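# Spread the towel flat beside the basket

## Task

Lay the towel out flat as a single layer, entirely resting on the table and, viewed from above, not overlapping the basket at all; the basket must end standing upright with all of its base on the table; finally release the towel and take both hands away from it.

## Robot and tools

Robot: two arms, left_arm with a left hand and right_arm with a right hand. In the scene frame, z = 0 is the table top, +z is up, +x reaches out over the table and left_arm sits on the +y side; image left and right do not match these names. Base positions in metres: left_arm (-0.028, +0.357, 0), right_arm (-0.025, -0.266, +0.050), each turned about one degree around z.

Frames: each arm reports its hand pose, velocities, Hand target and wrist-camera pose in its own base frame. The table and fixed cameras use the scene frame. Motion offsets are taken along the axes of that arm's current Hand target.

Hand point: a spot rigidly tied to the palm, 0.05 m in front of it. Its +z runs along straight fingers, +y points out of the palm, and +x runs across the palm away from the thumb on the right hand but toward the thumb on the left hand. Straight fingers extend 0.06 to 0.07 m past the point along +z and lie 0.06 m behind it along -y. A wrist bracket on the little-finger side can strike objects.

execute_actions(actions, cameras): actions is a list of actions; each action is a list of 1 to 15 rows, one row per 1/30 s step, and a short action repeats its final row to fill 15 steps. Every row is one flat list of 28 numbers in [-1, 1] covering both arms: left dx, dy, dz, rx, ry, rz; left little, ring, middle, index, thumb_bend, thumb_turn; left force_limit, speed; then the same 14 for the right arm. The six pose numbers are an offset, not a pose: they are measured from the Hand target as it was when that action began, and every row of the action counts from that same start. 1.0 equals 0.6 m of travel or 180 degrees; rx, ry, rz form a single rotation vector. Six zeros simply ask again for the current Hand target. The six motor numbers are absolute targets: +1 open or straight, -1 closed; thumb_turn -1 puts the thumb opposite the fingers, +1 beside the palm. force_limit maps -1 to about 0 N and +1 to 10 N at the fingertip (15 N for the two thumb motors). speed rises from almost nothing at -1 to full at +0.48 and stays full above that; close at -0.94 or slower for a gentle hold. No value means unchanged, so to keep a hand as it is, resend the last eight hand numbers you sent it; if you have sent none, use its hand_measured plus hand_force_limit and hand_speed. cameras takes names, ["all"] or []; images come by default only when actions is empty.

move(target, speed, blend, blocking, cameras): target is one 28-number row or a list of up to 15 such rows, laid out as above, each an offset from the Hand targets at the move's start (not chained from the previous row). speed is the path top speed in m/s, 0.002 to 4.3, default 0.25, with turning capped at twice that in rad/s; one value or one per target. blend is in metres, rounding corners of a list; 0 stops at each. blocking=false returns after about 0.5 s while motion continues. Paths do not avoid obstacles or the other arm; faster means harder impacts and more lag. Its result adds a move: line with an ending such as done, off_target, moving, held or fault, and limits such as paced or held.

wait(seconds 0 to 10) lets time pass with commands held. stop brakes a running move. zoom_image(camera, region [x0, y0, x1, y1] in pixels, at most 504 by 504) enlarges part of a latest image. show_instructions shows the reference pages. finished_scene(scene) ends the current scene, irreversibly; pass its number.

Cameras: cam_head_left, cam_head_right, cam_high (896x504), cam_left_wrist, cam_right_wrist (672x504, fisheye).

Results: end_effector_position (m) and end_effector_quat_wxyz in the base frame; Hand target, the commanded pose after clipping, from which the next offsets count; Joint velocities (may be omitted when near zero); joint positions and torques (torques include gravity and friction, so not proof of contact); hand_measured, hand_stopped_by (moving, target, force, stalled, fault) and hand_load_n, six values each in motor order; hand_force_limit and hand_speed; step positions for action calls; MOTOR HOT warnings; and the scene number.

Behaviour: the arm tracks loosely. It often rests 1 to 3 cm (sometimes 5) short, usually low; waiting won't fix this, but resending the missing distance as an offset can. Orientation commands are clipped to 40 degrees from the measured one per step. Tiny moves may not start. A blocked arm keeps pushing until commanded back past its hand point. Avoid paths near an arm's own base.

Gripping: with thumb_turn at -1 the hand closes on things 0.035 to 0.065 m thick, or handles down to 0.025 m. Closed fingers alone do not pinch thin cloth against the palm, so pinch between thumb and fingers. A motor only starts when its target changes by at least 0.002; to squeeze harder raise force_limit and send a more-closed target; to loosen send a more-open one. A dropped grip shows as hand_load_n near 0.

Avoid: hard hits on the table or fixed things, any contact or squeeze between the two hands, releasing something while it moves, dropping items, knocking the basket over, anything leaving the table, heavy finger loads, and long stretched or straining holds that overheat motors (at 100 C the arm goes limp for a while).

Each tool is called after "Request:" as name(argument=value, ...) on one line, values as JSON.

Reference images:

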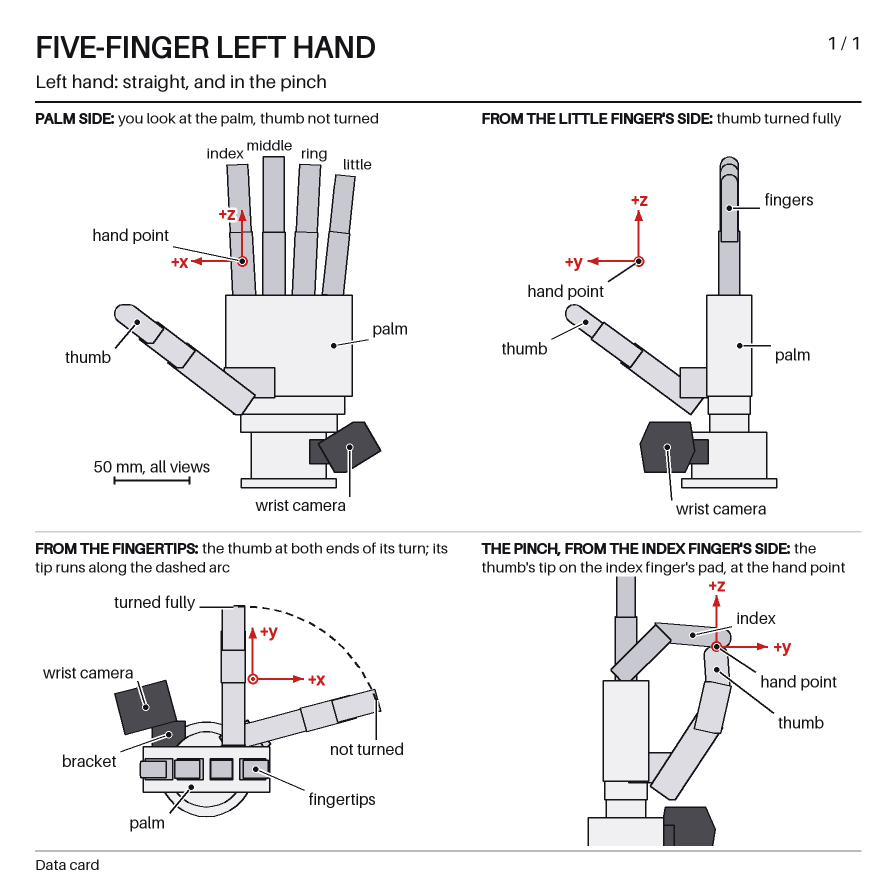

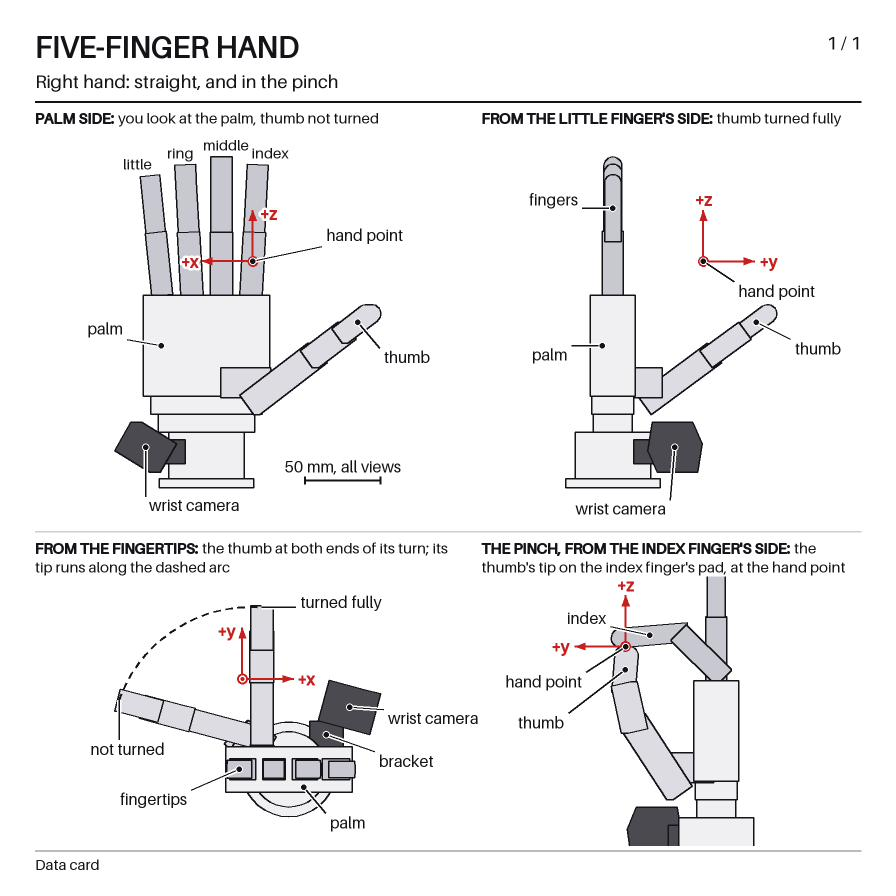

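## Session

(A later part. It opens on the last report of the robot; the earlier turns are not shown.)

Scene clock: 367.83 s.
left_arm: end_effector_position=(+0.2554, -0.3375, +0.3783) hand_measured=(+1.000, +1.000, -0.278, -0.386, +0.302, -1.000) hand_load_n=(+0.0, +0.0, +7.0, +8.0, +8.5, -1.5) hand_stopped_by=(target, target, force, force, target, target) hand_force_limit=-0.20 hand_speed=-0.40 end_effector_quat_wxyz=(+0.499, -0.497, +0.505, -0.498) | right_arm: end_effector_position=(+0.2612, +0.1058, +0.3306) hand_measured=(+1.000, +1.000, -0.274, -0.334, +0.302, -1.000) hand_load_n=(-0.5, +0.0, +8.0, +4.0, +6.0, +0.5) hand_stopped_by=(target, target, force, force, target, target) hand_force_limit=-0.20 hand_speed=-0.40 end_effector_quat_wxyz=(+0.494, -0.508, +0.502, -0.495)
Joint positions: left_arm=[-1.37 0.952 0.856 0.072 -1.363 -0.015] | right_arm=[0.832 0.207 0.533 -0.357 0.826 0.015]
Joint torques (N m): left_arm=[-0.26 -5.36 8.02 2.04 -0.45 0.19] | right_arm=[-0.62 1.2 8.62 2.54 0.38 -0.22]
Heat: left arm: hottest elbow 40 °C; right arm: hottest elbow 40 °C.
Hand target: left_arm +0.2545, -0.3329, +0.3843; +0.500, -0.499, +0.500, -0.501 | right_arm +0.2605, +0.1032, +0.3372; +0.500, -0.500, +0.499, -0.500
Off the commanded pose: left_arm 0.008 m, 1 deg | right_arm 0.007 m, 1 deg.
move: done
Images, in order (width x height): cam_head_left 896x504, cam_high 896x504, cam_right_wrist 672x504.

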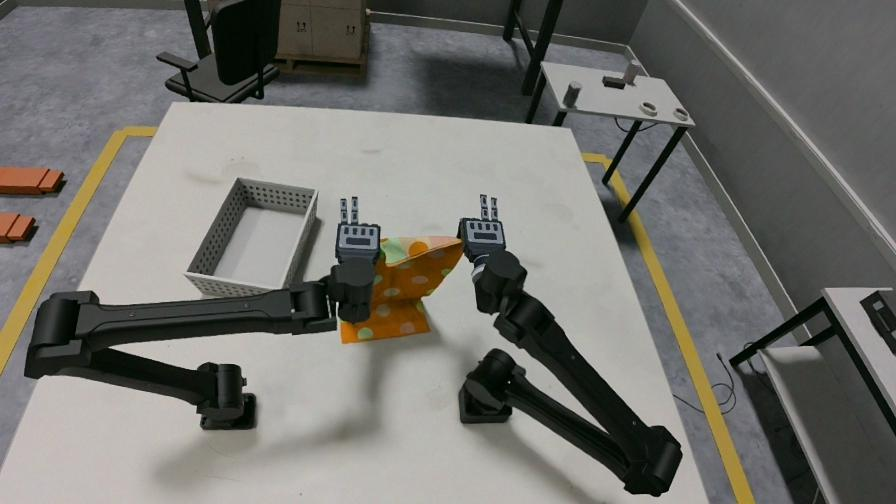

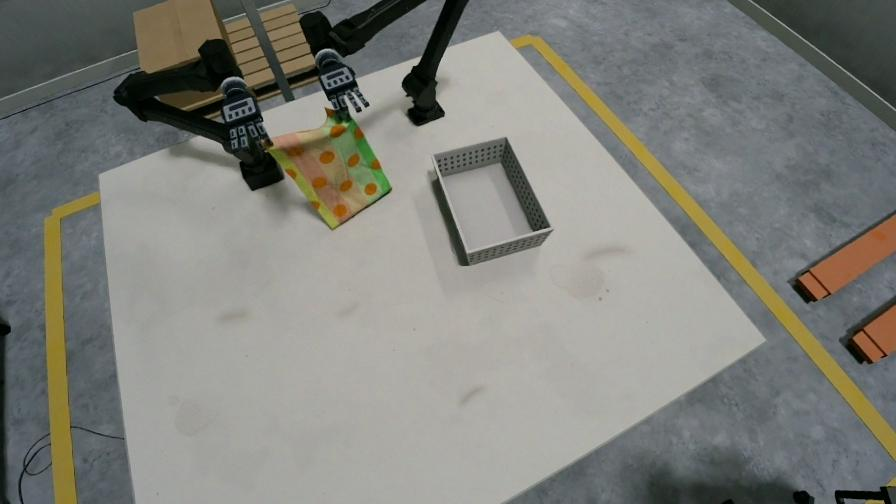

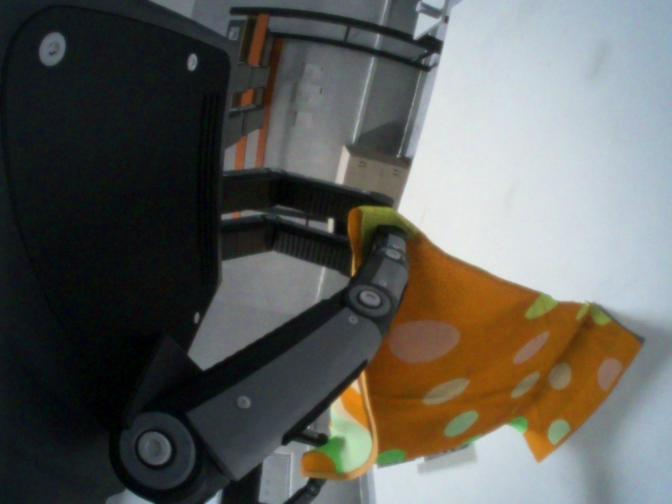

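Request:
move(target=[[0.05,-0.18,0.0333,0,0,0,1,1,-0.6,-0.6,0.3,-1,-0.2,-0.4,0.05,-0.18,-0.025,0,0,0,1,1,-0.6,-0.6,0.3,-1,-0.2,-0.4],[0.05,0.0,0.0333,0,0,0,1,1,-0.6,-0.6,0.3,-1,-0.2,-0.4,0.05,0.0,-0.025,0,0,0,1,1,-0.6,-0.6,0.3,-1,-0.2,-0.4]], speed=[0.12,0.08], cameras=["cam_head_left","cam_head_right","cam_high","cam_right_wrist"])

Scene clock: 374.93 s.
left_arm: end_effector_position=(+0.2688, -0.3651, +0.3848) hand_measured=(+1.000, +1.000, -0.278, -0.386, +0.302, -1.000) hand_load_n=(+0.0, +0.0, +7.0, +7.5, +8.5, -1.5) hand_stopped_by=(target, target, force, force, target, target) hand_force_limit=-0.20 hand_speed=-0.40 end_effector_quat_wxyz=(+0.496, -0.494, +0.506, -0.503) | right_arm: end_effector_position=(+0.2451, +0.0784, +0.3304) hand_measured=(+1.000, +1.000, -0.274, -0.334, +0.302, -1.000) hand_load_n=(+0.0, +0.0, +8.0, +4.5, +5.5, +0.5) hand_stopped_by=(target, target, force, force, target, target) hand_force_limit=-0.20 hand_speed=-0.40 end_effector_quat_wxyz=(+0.497, -0.511, +0.501, -0.491)
Joint positions: left_arm=[-1.346 1.032 0.915 0.113 -1.327 0.002] | right_arm=[0.71 0.091 0.538 -0.478 0.695 0.015]
Joint torques (N m): left_arm=[0.44 -4.84 8.12 2.02 -0.24 0] | right_arm=[-1.55 2.49 8.25 2.61 0.26 -0.21]
Heat: left arm: hottest elbow 40 °C; right arm: hottest elbow 40 °C.
Hand target: left_arm +0.2744, -0.3630, +0.3842; +0.500, -0.499, +0.500, -0.501 | right_arm +0.2456, +0.0732, +0.3372; +0.500, -0.501, +0.499, -0.500
Off the commanded pose: left_arm 0.006 m, 1 deg | right_arm 0.009 m, 2 deg.
move: done
Images, in order (width x height): cam_head_left 896x504, cam_head_right 896x504, cam_high 896x504, cam_right_wrist 672x504.

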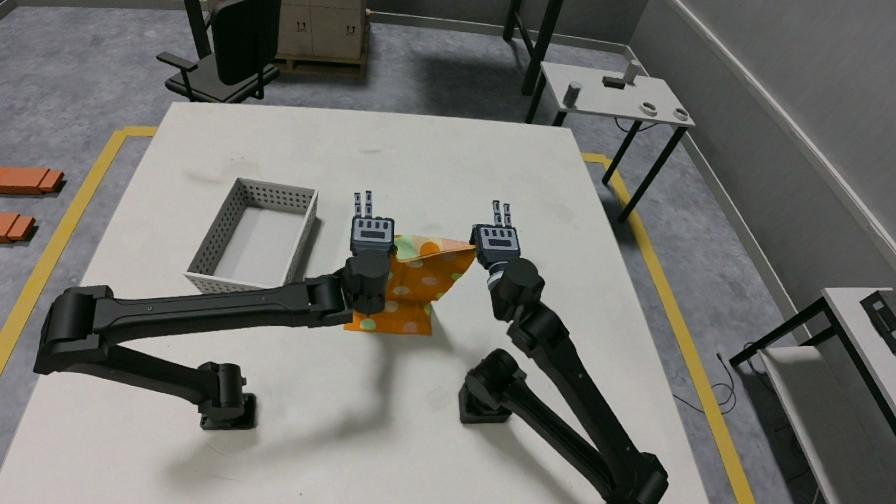

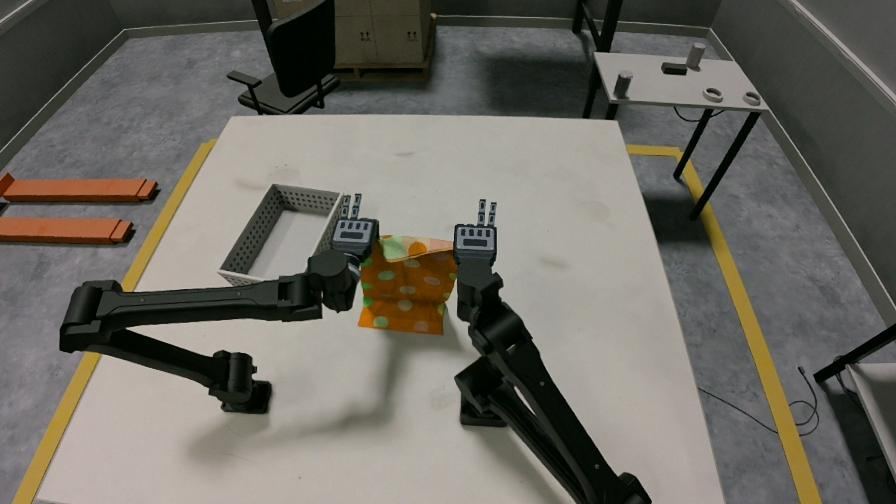

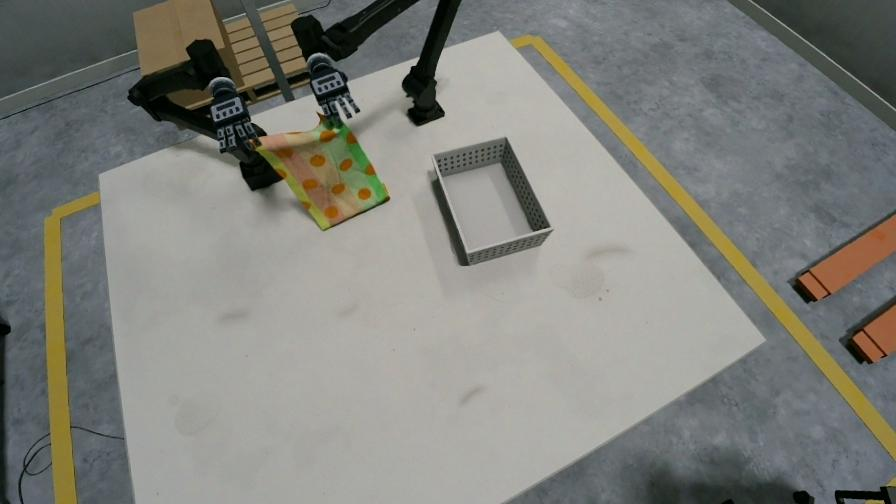

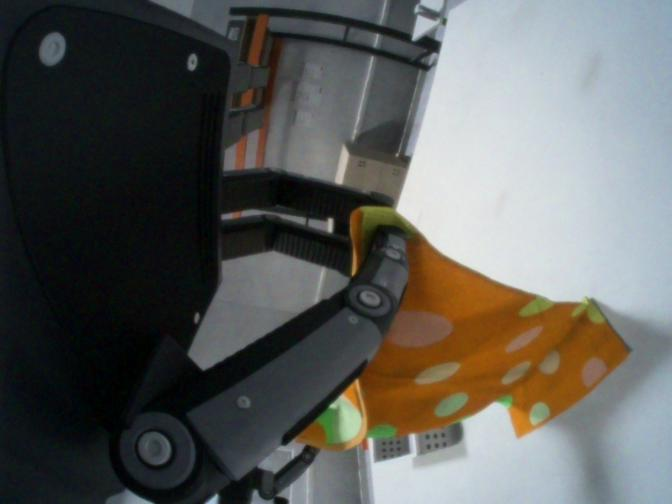

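Request:
move(target=[[-0.017,0.067,0.068,-0.083,0,0,1,1,-0.6,-0.6,0.3,-1,-0.2,-0.4,-0.017,0.07,0.07,-0.083,0,0,1,1,-0.6,-0.6,0.3,-1,-0.2,-0.4],[-0.043,0.167,0.168,-0.194,0,0,1,1,-0.6,-0.6,0.3,-1,-0.2,-0.4,-0.042,0.178,0.178,-0.194,0,0,1,1,-0.6,-0.6,0.3,-1,-0.2,-0.4]], speed=0.08, blend=0.02, cameras=["cam_head_left","cam_head_right","cam_high","cam_right_wrist"])

Scene clock: 381.77 s.
left_arm: end_effector_position=(+0.3635, -0.3366, +0.2660) hand_measured=(+1.000, +1.000, -0.278, -0.386, +0.302, -1.000) hand_load_n=(+0.0, +0.0, +7.0, +8.0, +9.0, -1.0) hand_stopped_by=(target, target, force, force, target, target) hand_force_limit=-0.20 hand_speed=-0.40 end_effector_quat_wxyz=(-0.322, +0.621, -0.637, +0.323) | right_arm: end_effector_position=(+0.3386, +0.1014, +0.1994) hand_measured=(+1.000, +1.000, -0.274, -0.334, +0.302, -1.000) hand_load_n=(+0.0, +0.0, +8.0, +4.5, +5.5, +0.5) hand_stopped_by=(target, target, force, force, target, target) hand_force_limit=-0.20 hand_speed=-0.40 end_effector_quat_wxyz=(-0.313, +0.643, -0.625, +0.314)
Joint positions: left_arm=[-0.9 1.229 1.161 -0.781 -0.68 -0.609] | right_arm=[0.308 0.758 0.683 -0.599 0.232 0.168]
Joint torques (N m): left_arm=[0.73 -7.59 11.66 0.68 -0.69 0.03] | right_arm=[-1.79 -4.07 14.08 1.25 0.49 -0.03]
Heat: left arm: hottest elbow 39 °C; right arm: hottest elbow 40 °C.
Hand target: left_arm +0.3755, -0.3373, +0.2843; -0.327, +0.626, -0.627, +0.328 | right_arm +0.3525, +0.0982, +0.2305; -0.327, +0.627, -0.626, +0.328
Off the commanded pose: left_arm 0.022 m, 1 deg | right_arm 0.034 m, 3 deg.
move: off_target (left_arm, right_arm)
Images, in order (width x height): cam_head_left 896x504, cam_head_right 896x504, cam_high 896x504, cam_right_wrist 672x504.

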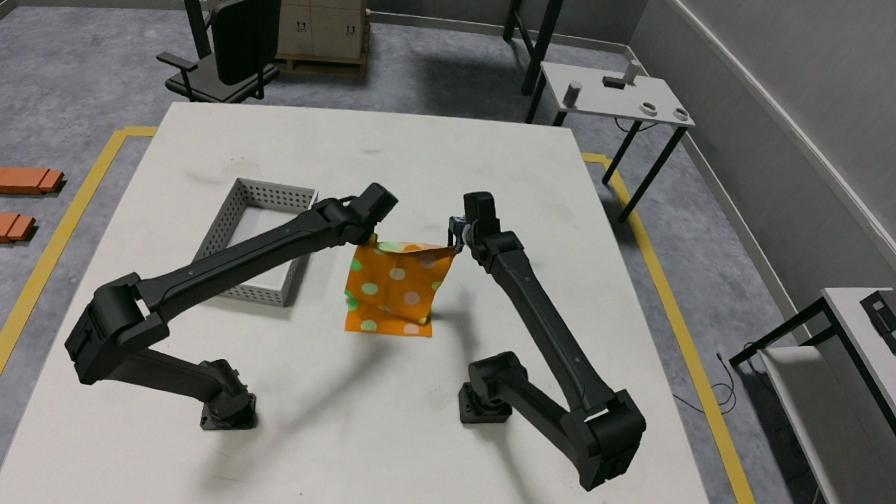

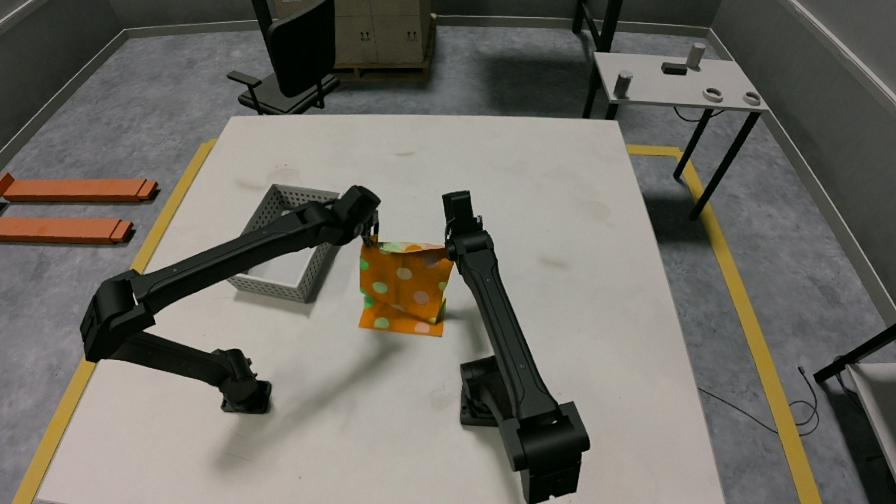

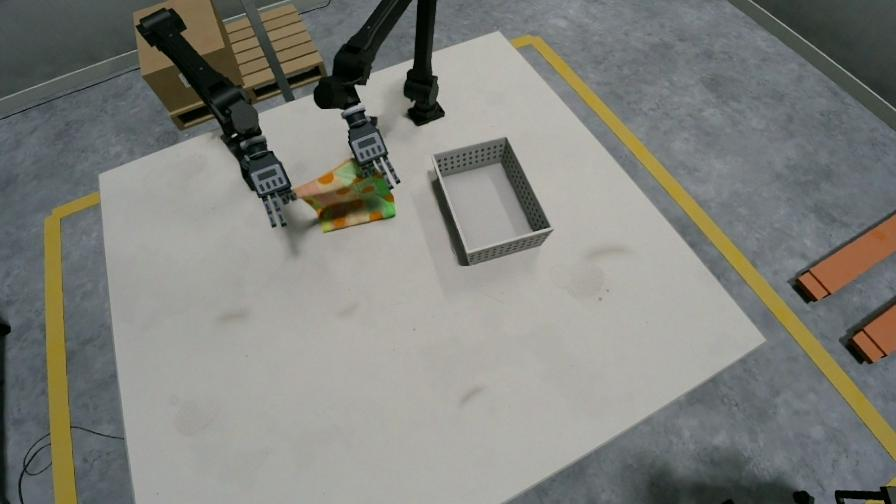

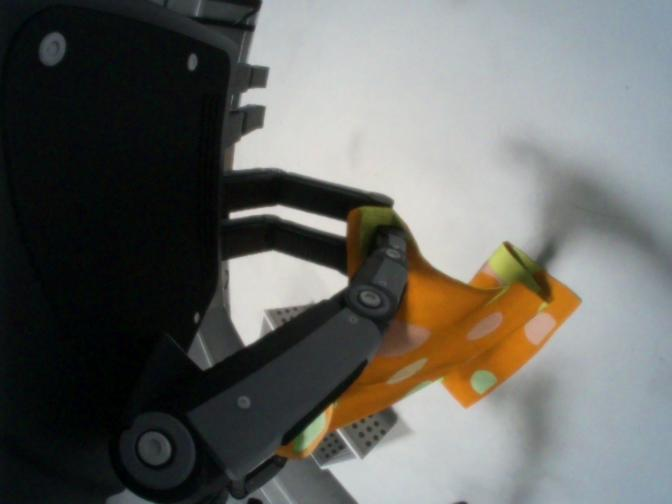

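Request:
zoom_image(camera="cam_high", region=[240, 100, 440, 260])

Request:
zoom_image(camera="cam_head_left", region=[320, 220, 480, 350])

Scaled by 2.520 from the camera's 896x504 image, which has a finer 1280x720 frame.

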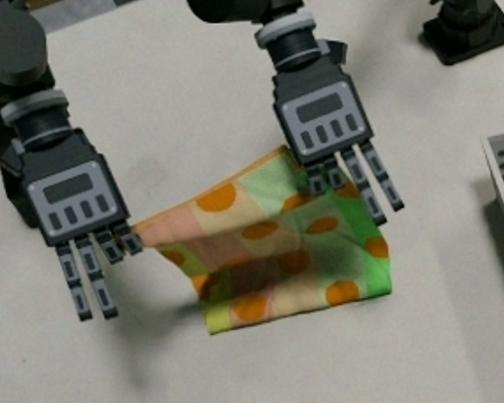

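Scaled by 3.150 from the camera's 896x504 image, which has a finer 1280x720 frame.

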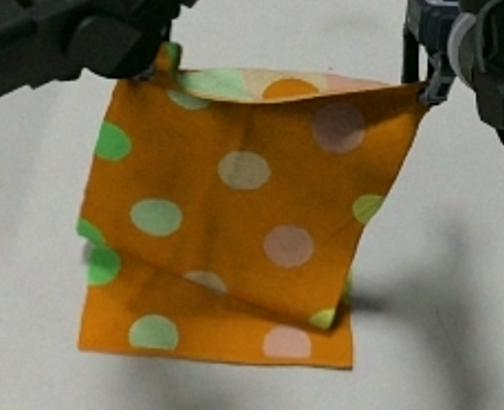

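Request:
move(target=[-0.012,-0.046,0.0655,0,0,0,1,1,-0.6,-0.6,0.3,-1,-0.2,-0.4,-0.033,-0.084,0.0795,0,0,0,1,1,-0.6,-0.6,0.3,-1,-0.2,-0.4], speed=0.08, cameras=["cam_head_left","cam_high","cam_right_wrist"])

Request:
zoom_image(camera="cam_high", region=[240, 100, 440, 260])

Request:
zoom_image(camera="cam_head_left", region=[320, 220, 480, 350])

Scene clock: 386.20 s.
left_arm: end_effector_position=(+0.4075, -0.3259, +0.2642) hand_measured=(+1.000, +1.000, -0.278, -0.386, +0.302, -1.000) hand_load_n=(+0.0, +0.0, +7.0, +8.0, +9.0, -1.0) hand_stopped_by=(target, target, force, force, target, target) hand_force_limit=-0.20 hand_speed=-0.40 end_effector_quat_wxyz=(-0.319, +0.632, -0.632, +0.315) | right_arm: end_effector_position=(+0.3979, +0.1194, +0.2101) hand_measured=(+1.000, +1.000, -0.274, -0.334, +0.302, -1.000) hand_load_n=(+0.0, +0.0, +8.0, +4.5, +6.0, +1.0) hand_stopped_by=(target, target, force, force, target, target) hand_force_limit=-0.20 hand_speed=-0.40 end_effector_quat_wxyz=(-0.302, +0.647, -0.629, +0.308)
Joint positions: left_arm=[-0.799 1.289 1.21 -0.743 -0.616 -0.549] | right_arm=[0.306 0.971 0.829 -0.559 0.232 0.168]
Joint torques (N m): left_arm=[0.5 -8.35 11.58 1.87 -0.54 0.35] | right_arm=[-1.85 -6.65 13.87 2.51 0.45 -0.08]
Heat: left arm: hottest elbow 40 °C; right arm: hottest elbow 41 °C.
Hand target: left_arm +0.4234, -0.3301, +0.2845; -0.327, +0.626, -0.627, +0.328 | right_arm +0.4204, +0.1182, +0.2445; -0.327, +0.628, -0.626, +0.328
Off the commanded pose: left_arm 0.026 m, 2 deg | right_arm 0.041 m, 4 deg.
move: off_target (left_arm, right_arm)
Images, in order (width x height): cam_head_left 896x504, cam_high 896x504, cam_right_wrist 672x504.

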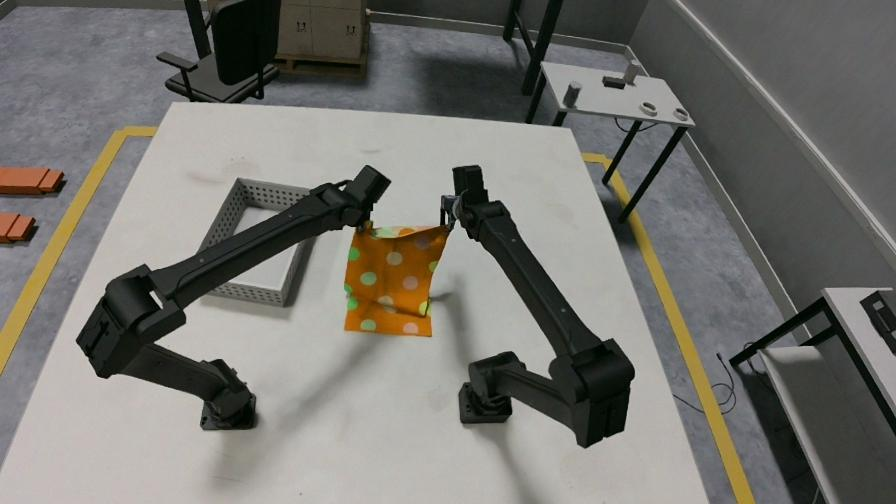

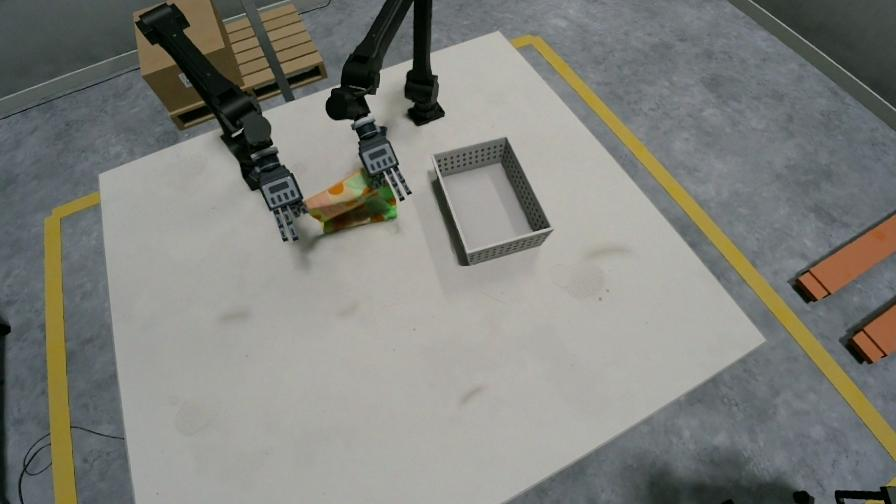

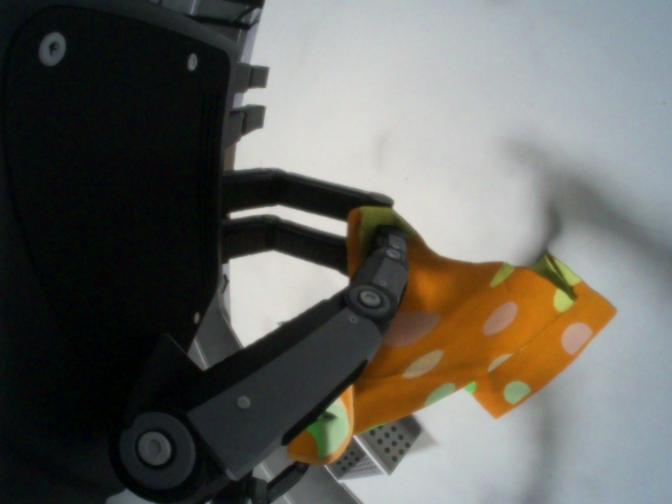

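Scaled by 2.520 from the camera's 896x504 image, which has a finer 1280x720 frame.

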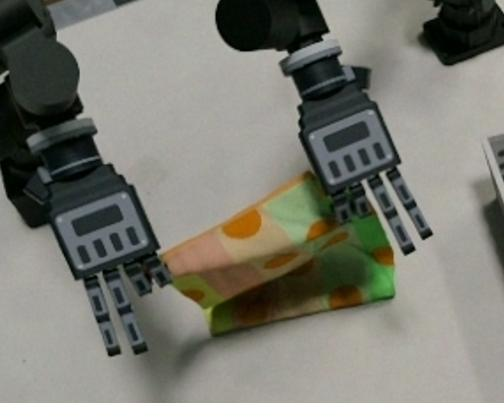

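Scaled by 3.150 from the camera's 896x504 image, which has a finer 1280x720 frame.

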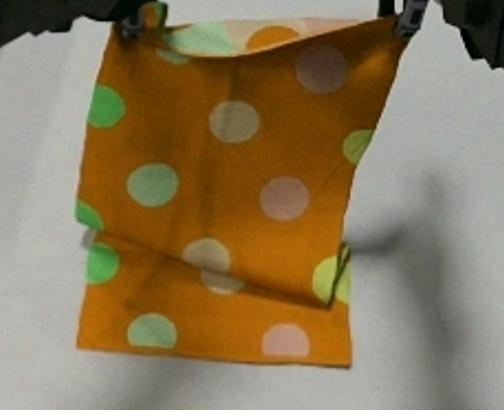

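Request:
move(target=[-0.013,-0.0574,0.082,-0.08,0,0,1,1,-0.6,-0.6,0.3,-1,-0.2,-0.4,-0.025,-0.072,0.1024,-0.08,0,0,1,1,-0.6,-0.6,0.3,-1,-0.2,-0.4], speed=0.08, cameras=["cam_head_left","cam_high","cam_right_wrist"])

Request:
zoom_image(camera="cam_high", region=[240, 120, 440, 280])

Request:
zoom_image(camera="cam_head_left", region=[320, 200, 480, 350])

Scene clock: 388.93 s.
left_arm: end_effector_position=(+0.4718, -0.3214, +0.2689) hand_measured=(+1.000, +1.000, -0.278, -0.386, +0.302, -1.000) hand_load_n=(+0.0, +0.0, +6.5, +8.0, +9.0, -1.0) hand_stopped_by=(target, target, force, force, target, target) hand_force_limit=-0.20 hand_speed=-0.40 end_effector_quat_wxyz=(-0.240, +0.668, -0.662, +0.240) | right_arm: end_effector_position=(+0.4782, +0.1348, +0.2182) hand_measured=(+1.000, +1.000, -0.274, -0.334, +0.302, -1.000) hand_load_n=(+0.0, +0.0, +8.0, +4.0, +5.5, +0.0) hand_stopped_by=(target, target, force, force, target, target) hand_force_limit=-0.20 hand_speed=-0.40 end_effector_quat_wxyz=(-0.229, +0.677, -0.659, +0.235)
Joint positions: left_arm=[-0.635 1.509 1.523 -0.996 -0.392 -0.524] | right_arm=[0.256 1.324 1.201 -0.795 0.158 0.175]
Joint torques (N m): left_arm=[0.73 -10.87 11.62 0.73 -0.34 0.26] | right_arm=[-1.49 -13.1 13.64 1.1 0.27 0.02]
Heat: left arm: hottest elbow 40 °C; right arm: hottest elbow 41 °C.
Hand target: left_arm +0.4835, -0.3223, +0.2847; -0.246, +0.663, -0.663, +0.246 | right_arm +0.4955, +0.1332, +0.2449; -0.246, +0.663, -0.662, +0.247
Off the commanded pose: left_arm 0.020 m, 1 deg | right_arm 0.032 m, 3 deg.
move: off_target (left_arm, right_arm)
Images, in order (width x height): cam_head_left 896x504, cam_high 896x504, cam_right_wrist 672x504.

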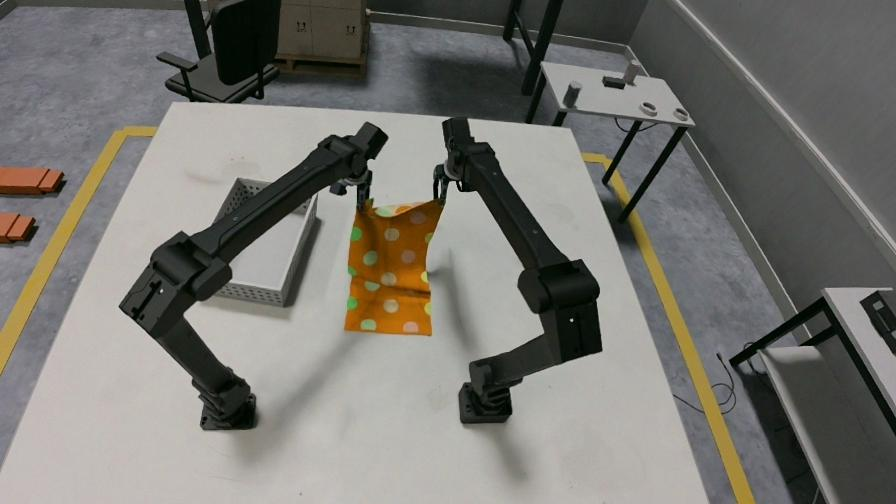

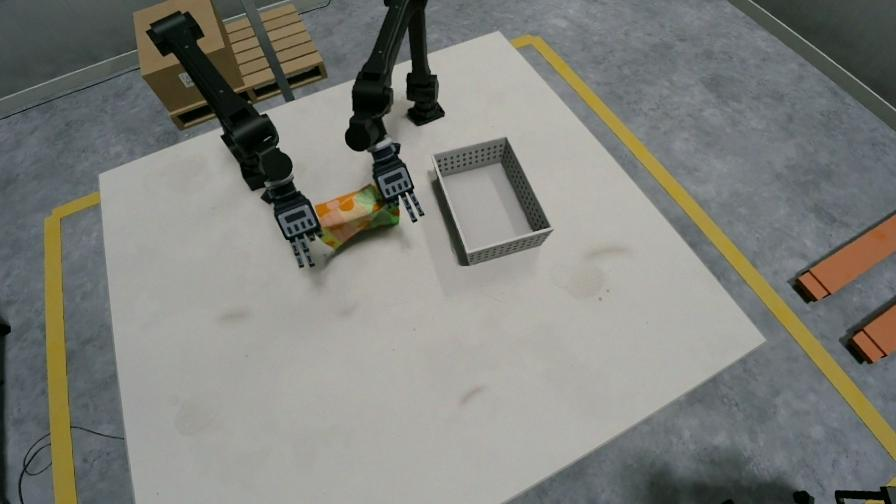

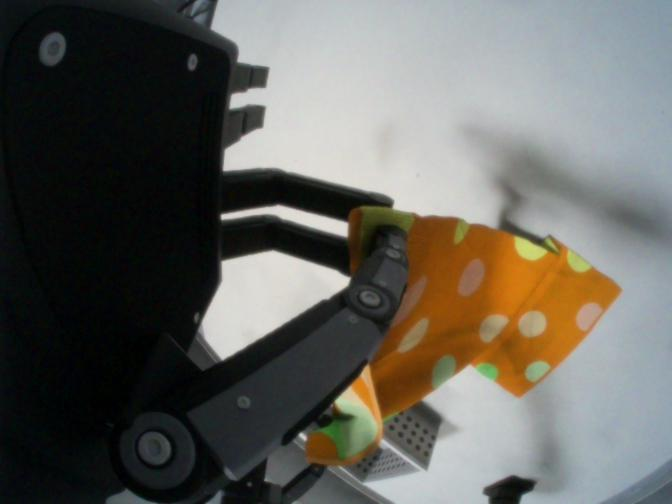

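Scaled by 2.520 from the camera's 896x504 image, which has a finer 1280x720 frame.

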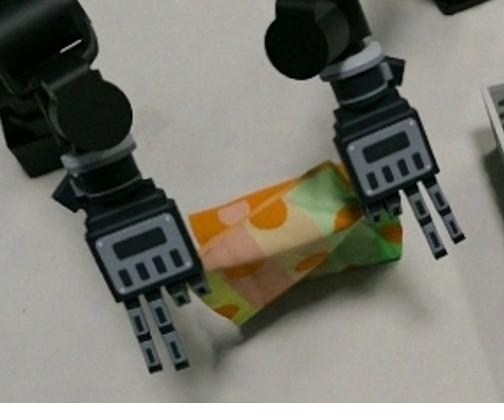

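Scaled by 3.150 from the camera's 896x504 image, which has a finer 1280x720 frame.

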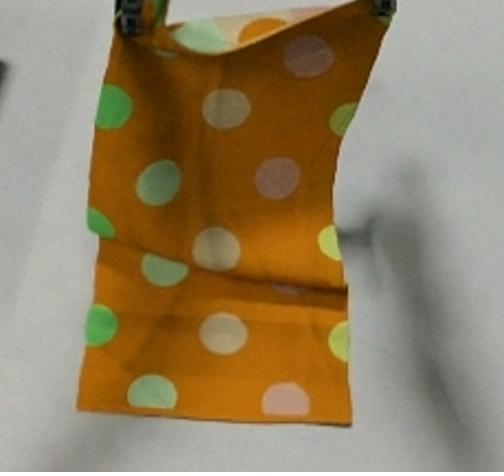

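Request:
move(target=[-0.013,-0.007,0.094,-0.122,0,0,-1,-1,-0.6,-0.6,0.3,-1,-0.2,-0.4,-0.017,-0.0055,0.1035,-0.122,0,0,-1,-1,-0.6,-0.6,0.3,-1,-0.2,-0.4], speed=0.08, cameras=["cam_head_left","cam_high","cam_right_wrist"])

Request:
zoom_image(camera="cam_high", region=[240, 120, 440, 280])

Request:
zoom_image(camera="cam_head_left", region=[320, 180, 480, 350])

Scene clock: 402.23 s.
left_arm: end_effector_position=(+0.5120, -0.3151, +0.2337) hand_measured=(-1.000, -1.000, -0.278, -0.386, +0.302, -1.000) hand_load_n=(+0.0, +0.0, +6.5, +8.0, +8.5, -1.0) hand_stopped_by=(target, target, force, force, target, target) hand_force_limit=-0.20 hand_speed=-0.40 end_effector_quat_wxyz=(-0.112, +0.702, -0.695, +0.108) | right_arm: end_effector_position=(+0.5207, +0.1450, +0.1797) hand_measured=(-1.000, -1.000, -0.274, -0.334, +0.302, -1.000) hand_load_n=(+0.0, +0.0, +8.0, +4.0, +5.5, +0.0) hand_stopped_by=(target, target, force, force, target, target) hand_force_limit=-0.20 hand_speed=-0.40 end_effector_quat_wxyz=(-0.098, +0.708, -0.691, +0.105)
Joint positions: left_arm=[-0.509 1.826 1.901 -1.375 -0.156 -0.499] | right_arm=[0.221 1.697 1.584 -1.178 0.068 0.186]
Joint torques (N m): left_arm=[0.21 -15.03 11.14 0.27 -0.11 0.23] | right_arm=[-1.44 -18.37 13.09 0.49 0.17 0.08]
Heat: left arm: hottest elbow 42 °C; right arm: hottest elbow 42 °C.
Hand target: left_arm +0.5236, -0.3146, +0.2446; -0.116, +0.697, -0.698, +0.116 | right_arm +0.5384, +0.1434, +0.1998; -0.115, +0.698, -0.697, +0.116
Off the commanded pose: left_arm 0.016 m, 1 deg | right_arm 0.027 m, 3 deg.
move: off_target (left_arm, right_arm)
Images, in order (width x height): cam_head_left 896x504, cam_high 896x504, cam_right_wrist 672x504.

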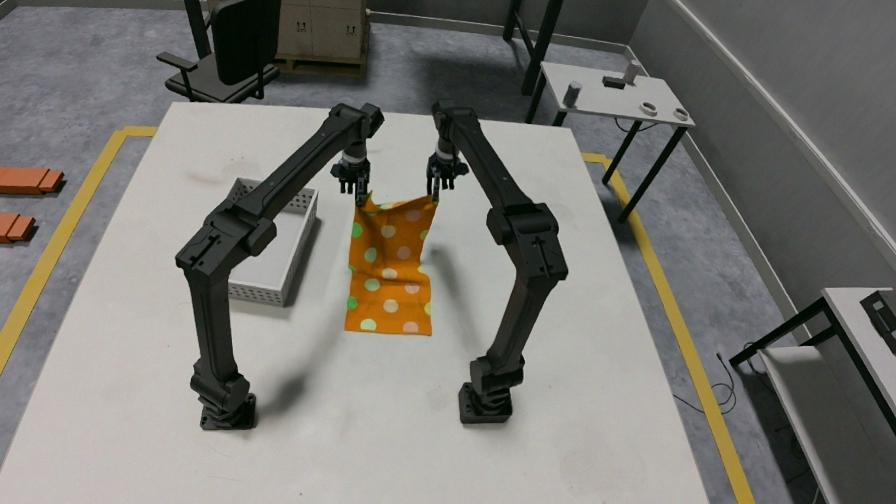

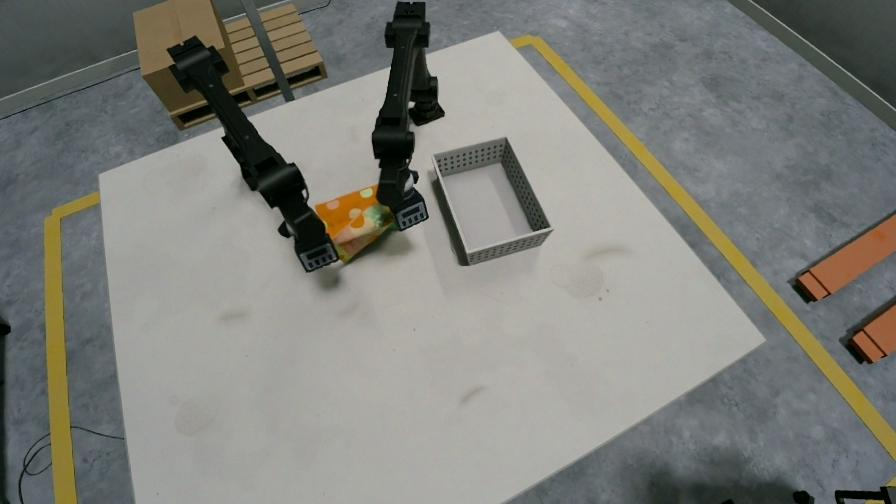

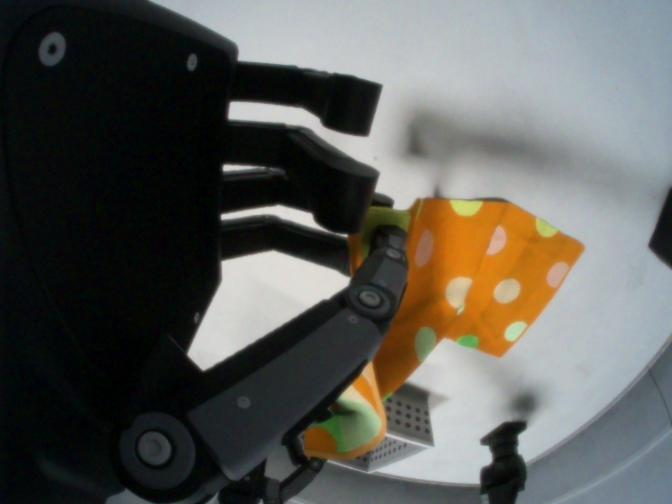

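Scaled by 2.520 from the camera's 896x504 image, which has a finer 1280x720 frame.

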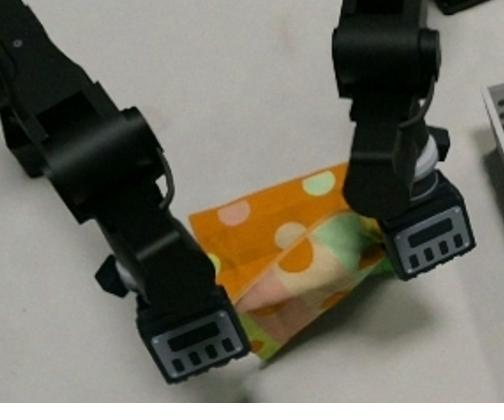

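Scaled by 2.965 from the camera's 896x504 image, which has a finer 1280x720 frame.

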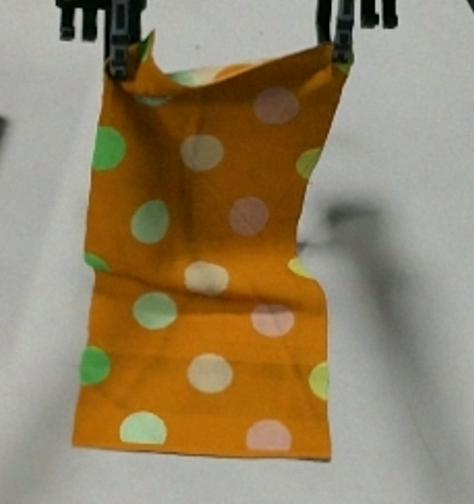

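Request:
move(target=[-0.008,-0.0457,0.1457,-0.1,0,0,-1,-1,-0.6,-0.6,0.3,-1,-0.2,-0.4,0.008,-0.0403,0.1667,-0.1,0,0,-1,-1,-0.6,-0.6,0.3,-1,-0.2,-0.4], speed=0.07, cameras=["cam_head_left","cam_high","cam_left_wrist","cam_right_wrist"])

Request:
zoom_image(camera="cam_high", region=[260, 140, 460, 300])

Request:
zoom_image(camera="cam_head_left", region=[320, 160, 480, 350])

Scene clock: 406.40 s.
left_arm: end_effector_position=(+0.5682, -0.3135, +0.1646) hand_measured=(-1.000, -1.000, -0.278, -0.386, +0.302, -1.000) hand_load_n=(+0.0, +0.0, +6.5, +8.0, +8.5, -1.0) hand_stopped_by=(target, target, force, force, target, target) hand_force_limit=-0.20 hand_speed=-0.40 end_effector_quat_wxyz=(-0.003, +0.712, -0.703, +0.000) | right_arm: end_effector_position=(+0.5781, +0.1442, +0.0980) hand_measured=(-1.000, -1.000, -0.274, -0.334, +0.302, -1.000) hand_load_n=(+0.0, +0.5, +8.0, +4.5, +5.5, +0.0) hand_stopped_by=(target, target, force, force, target, target) hand_force_limit=-0.20 hand_speed=-0.40 end_effector_quat_wxyz=(+0.011, +0.704, -0.710, -0.005)
Joint positions: left_arm=[-0.423 2.234 2.355 -1.69 -0.005 -0.435] | right_arm=[0.177 2.116 1.974 -1.453 0.004 0.186]
Joint torques (N m): left_arm=[0.62 -19.9 10.61 -0.21 -0.04 0.24] | right_arm=[-1.44 -24.53 12.19 -0.09 0.14 -0.24]
Heat: left arm: hottest elbow 42 °C; right arm: hottest elbow 42 °C.
Hand target: left_arm +0.5778, -0.3098, +0.1709; -0.005, +0.707, -0.707, +0.005 | right_arm +0.5935, +0.1385, +0.1129; -0.004, +0.707, -0.707, +0.005
Off the commanded pose: left_arm 0.012 m, 1 deg | right_arm 0.022 m, 2 deg.
joint sent to its limit (left arm) — joint 4 (wrist pitch), lower limit. The joint targets still meet the commanded pose.
move: off_target (left_arm, right_arm)
Images, in order (width x height): cam_head_left 896x504, cam_high 896x504, cam_left_wrist 672x504, cam_right_wrist 672x504.

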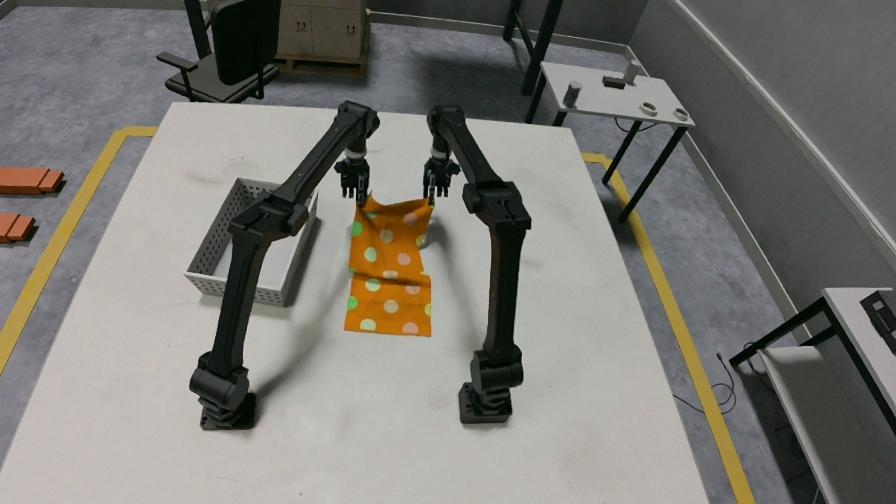

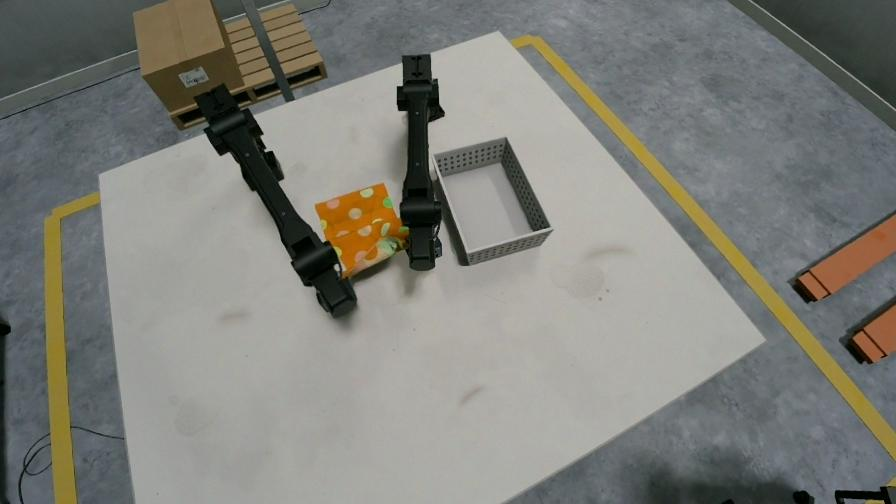

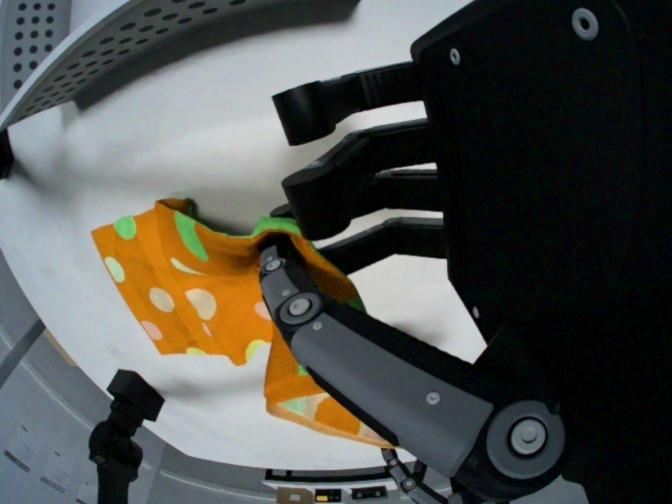

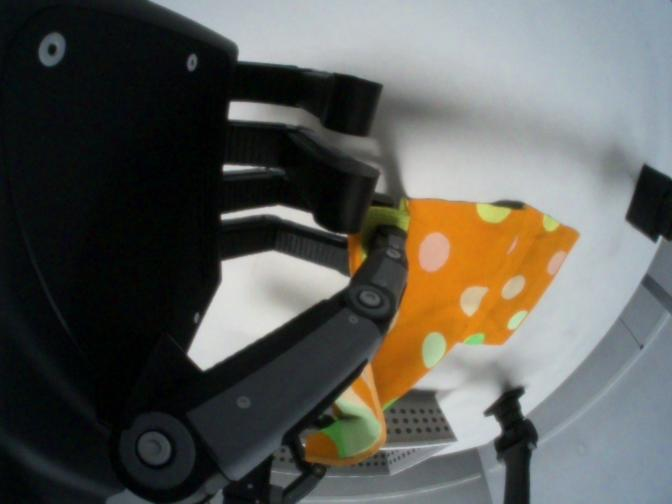

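Scaled by 2.520 from the camera's 896x504 image, which has a finer 1280x720 frame.

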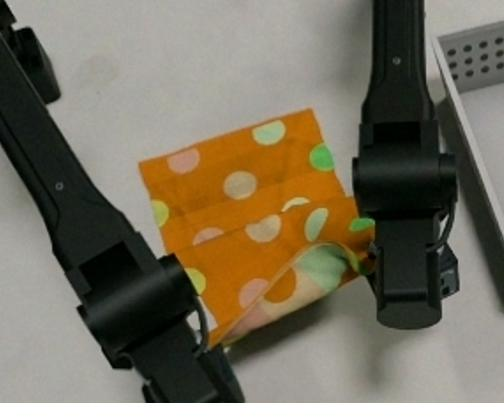

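Scaled by 2.653 from the camera's 896x504 image, which has a finer 1280x720 frame.

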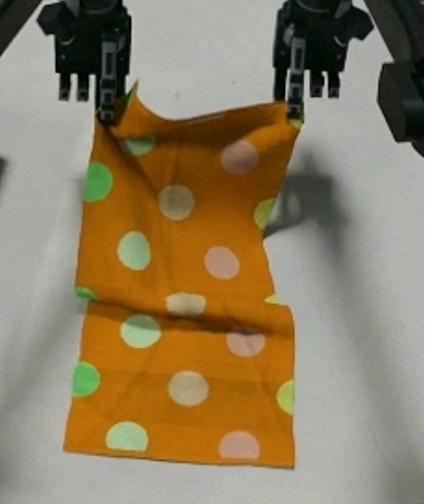

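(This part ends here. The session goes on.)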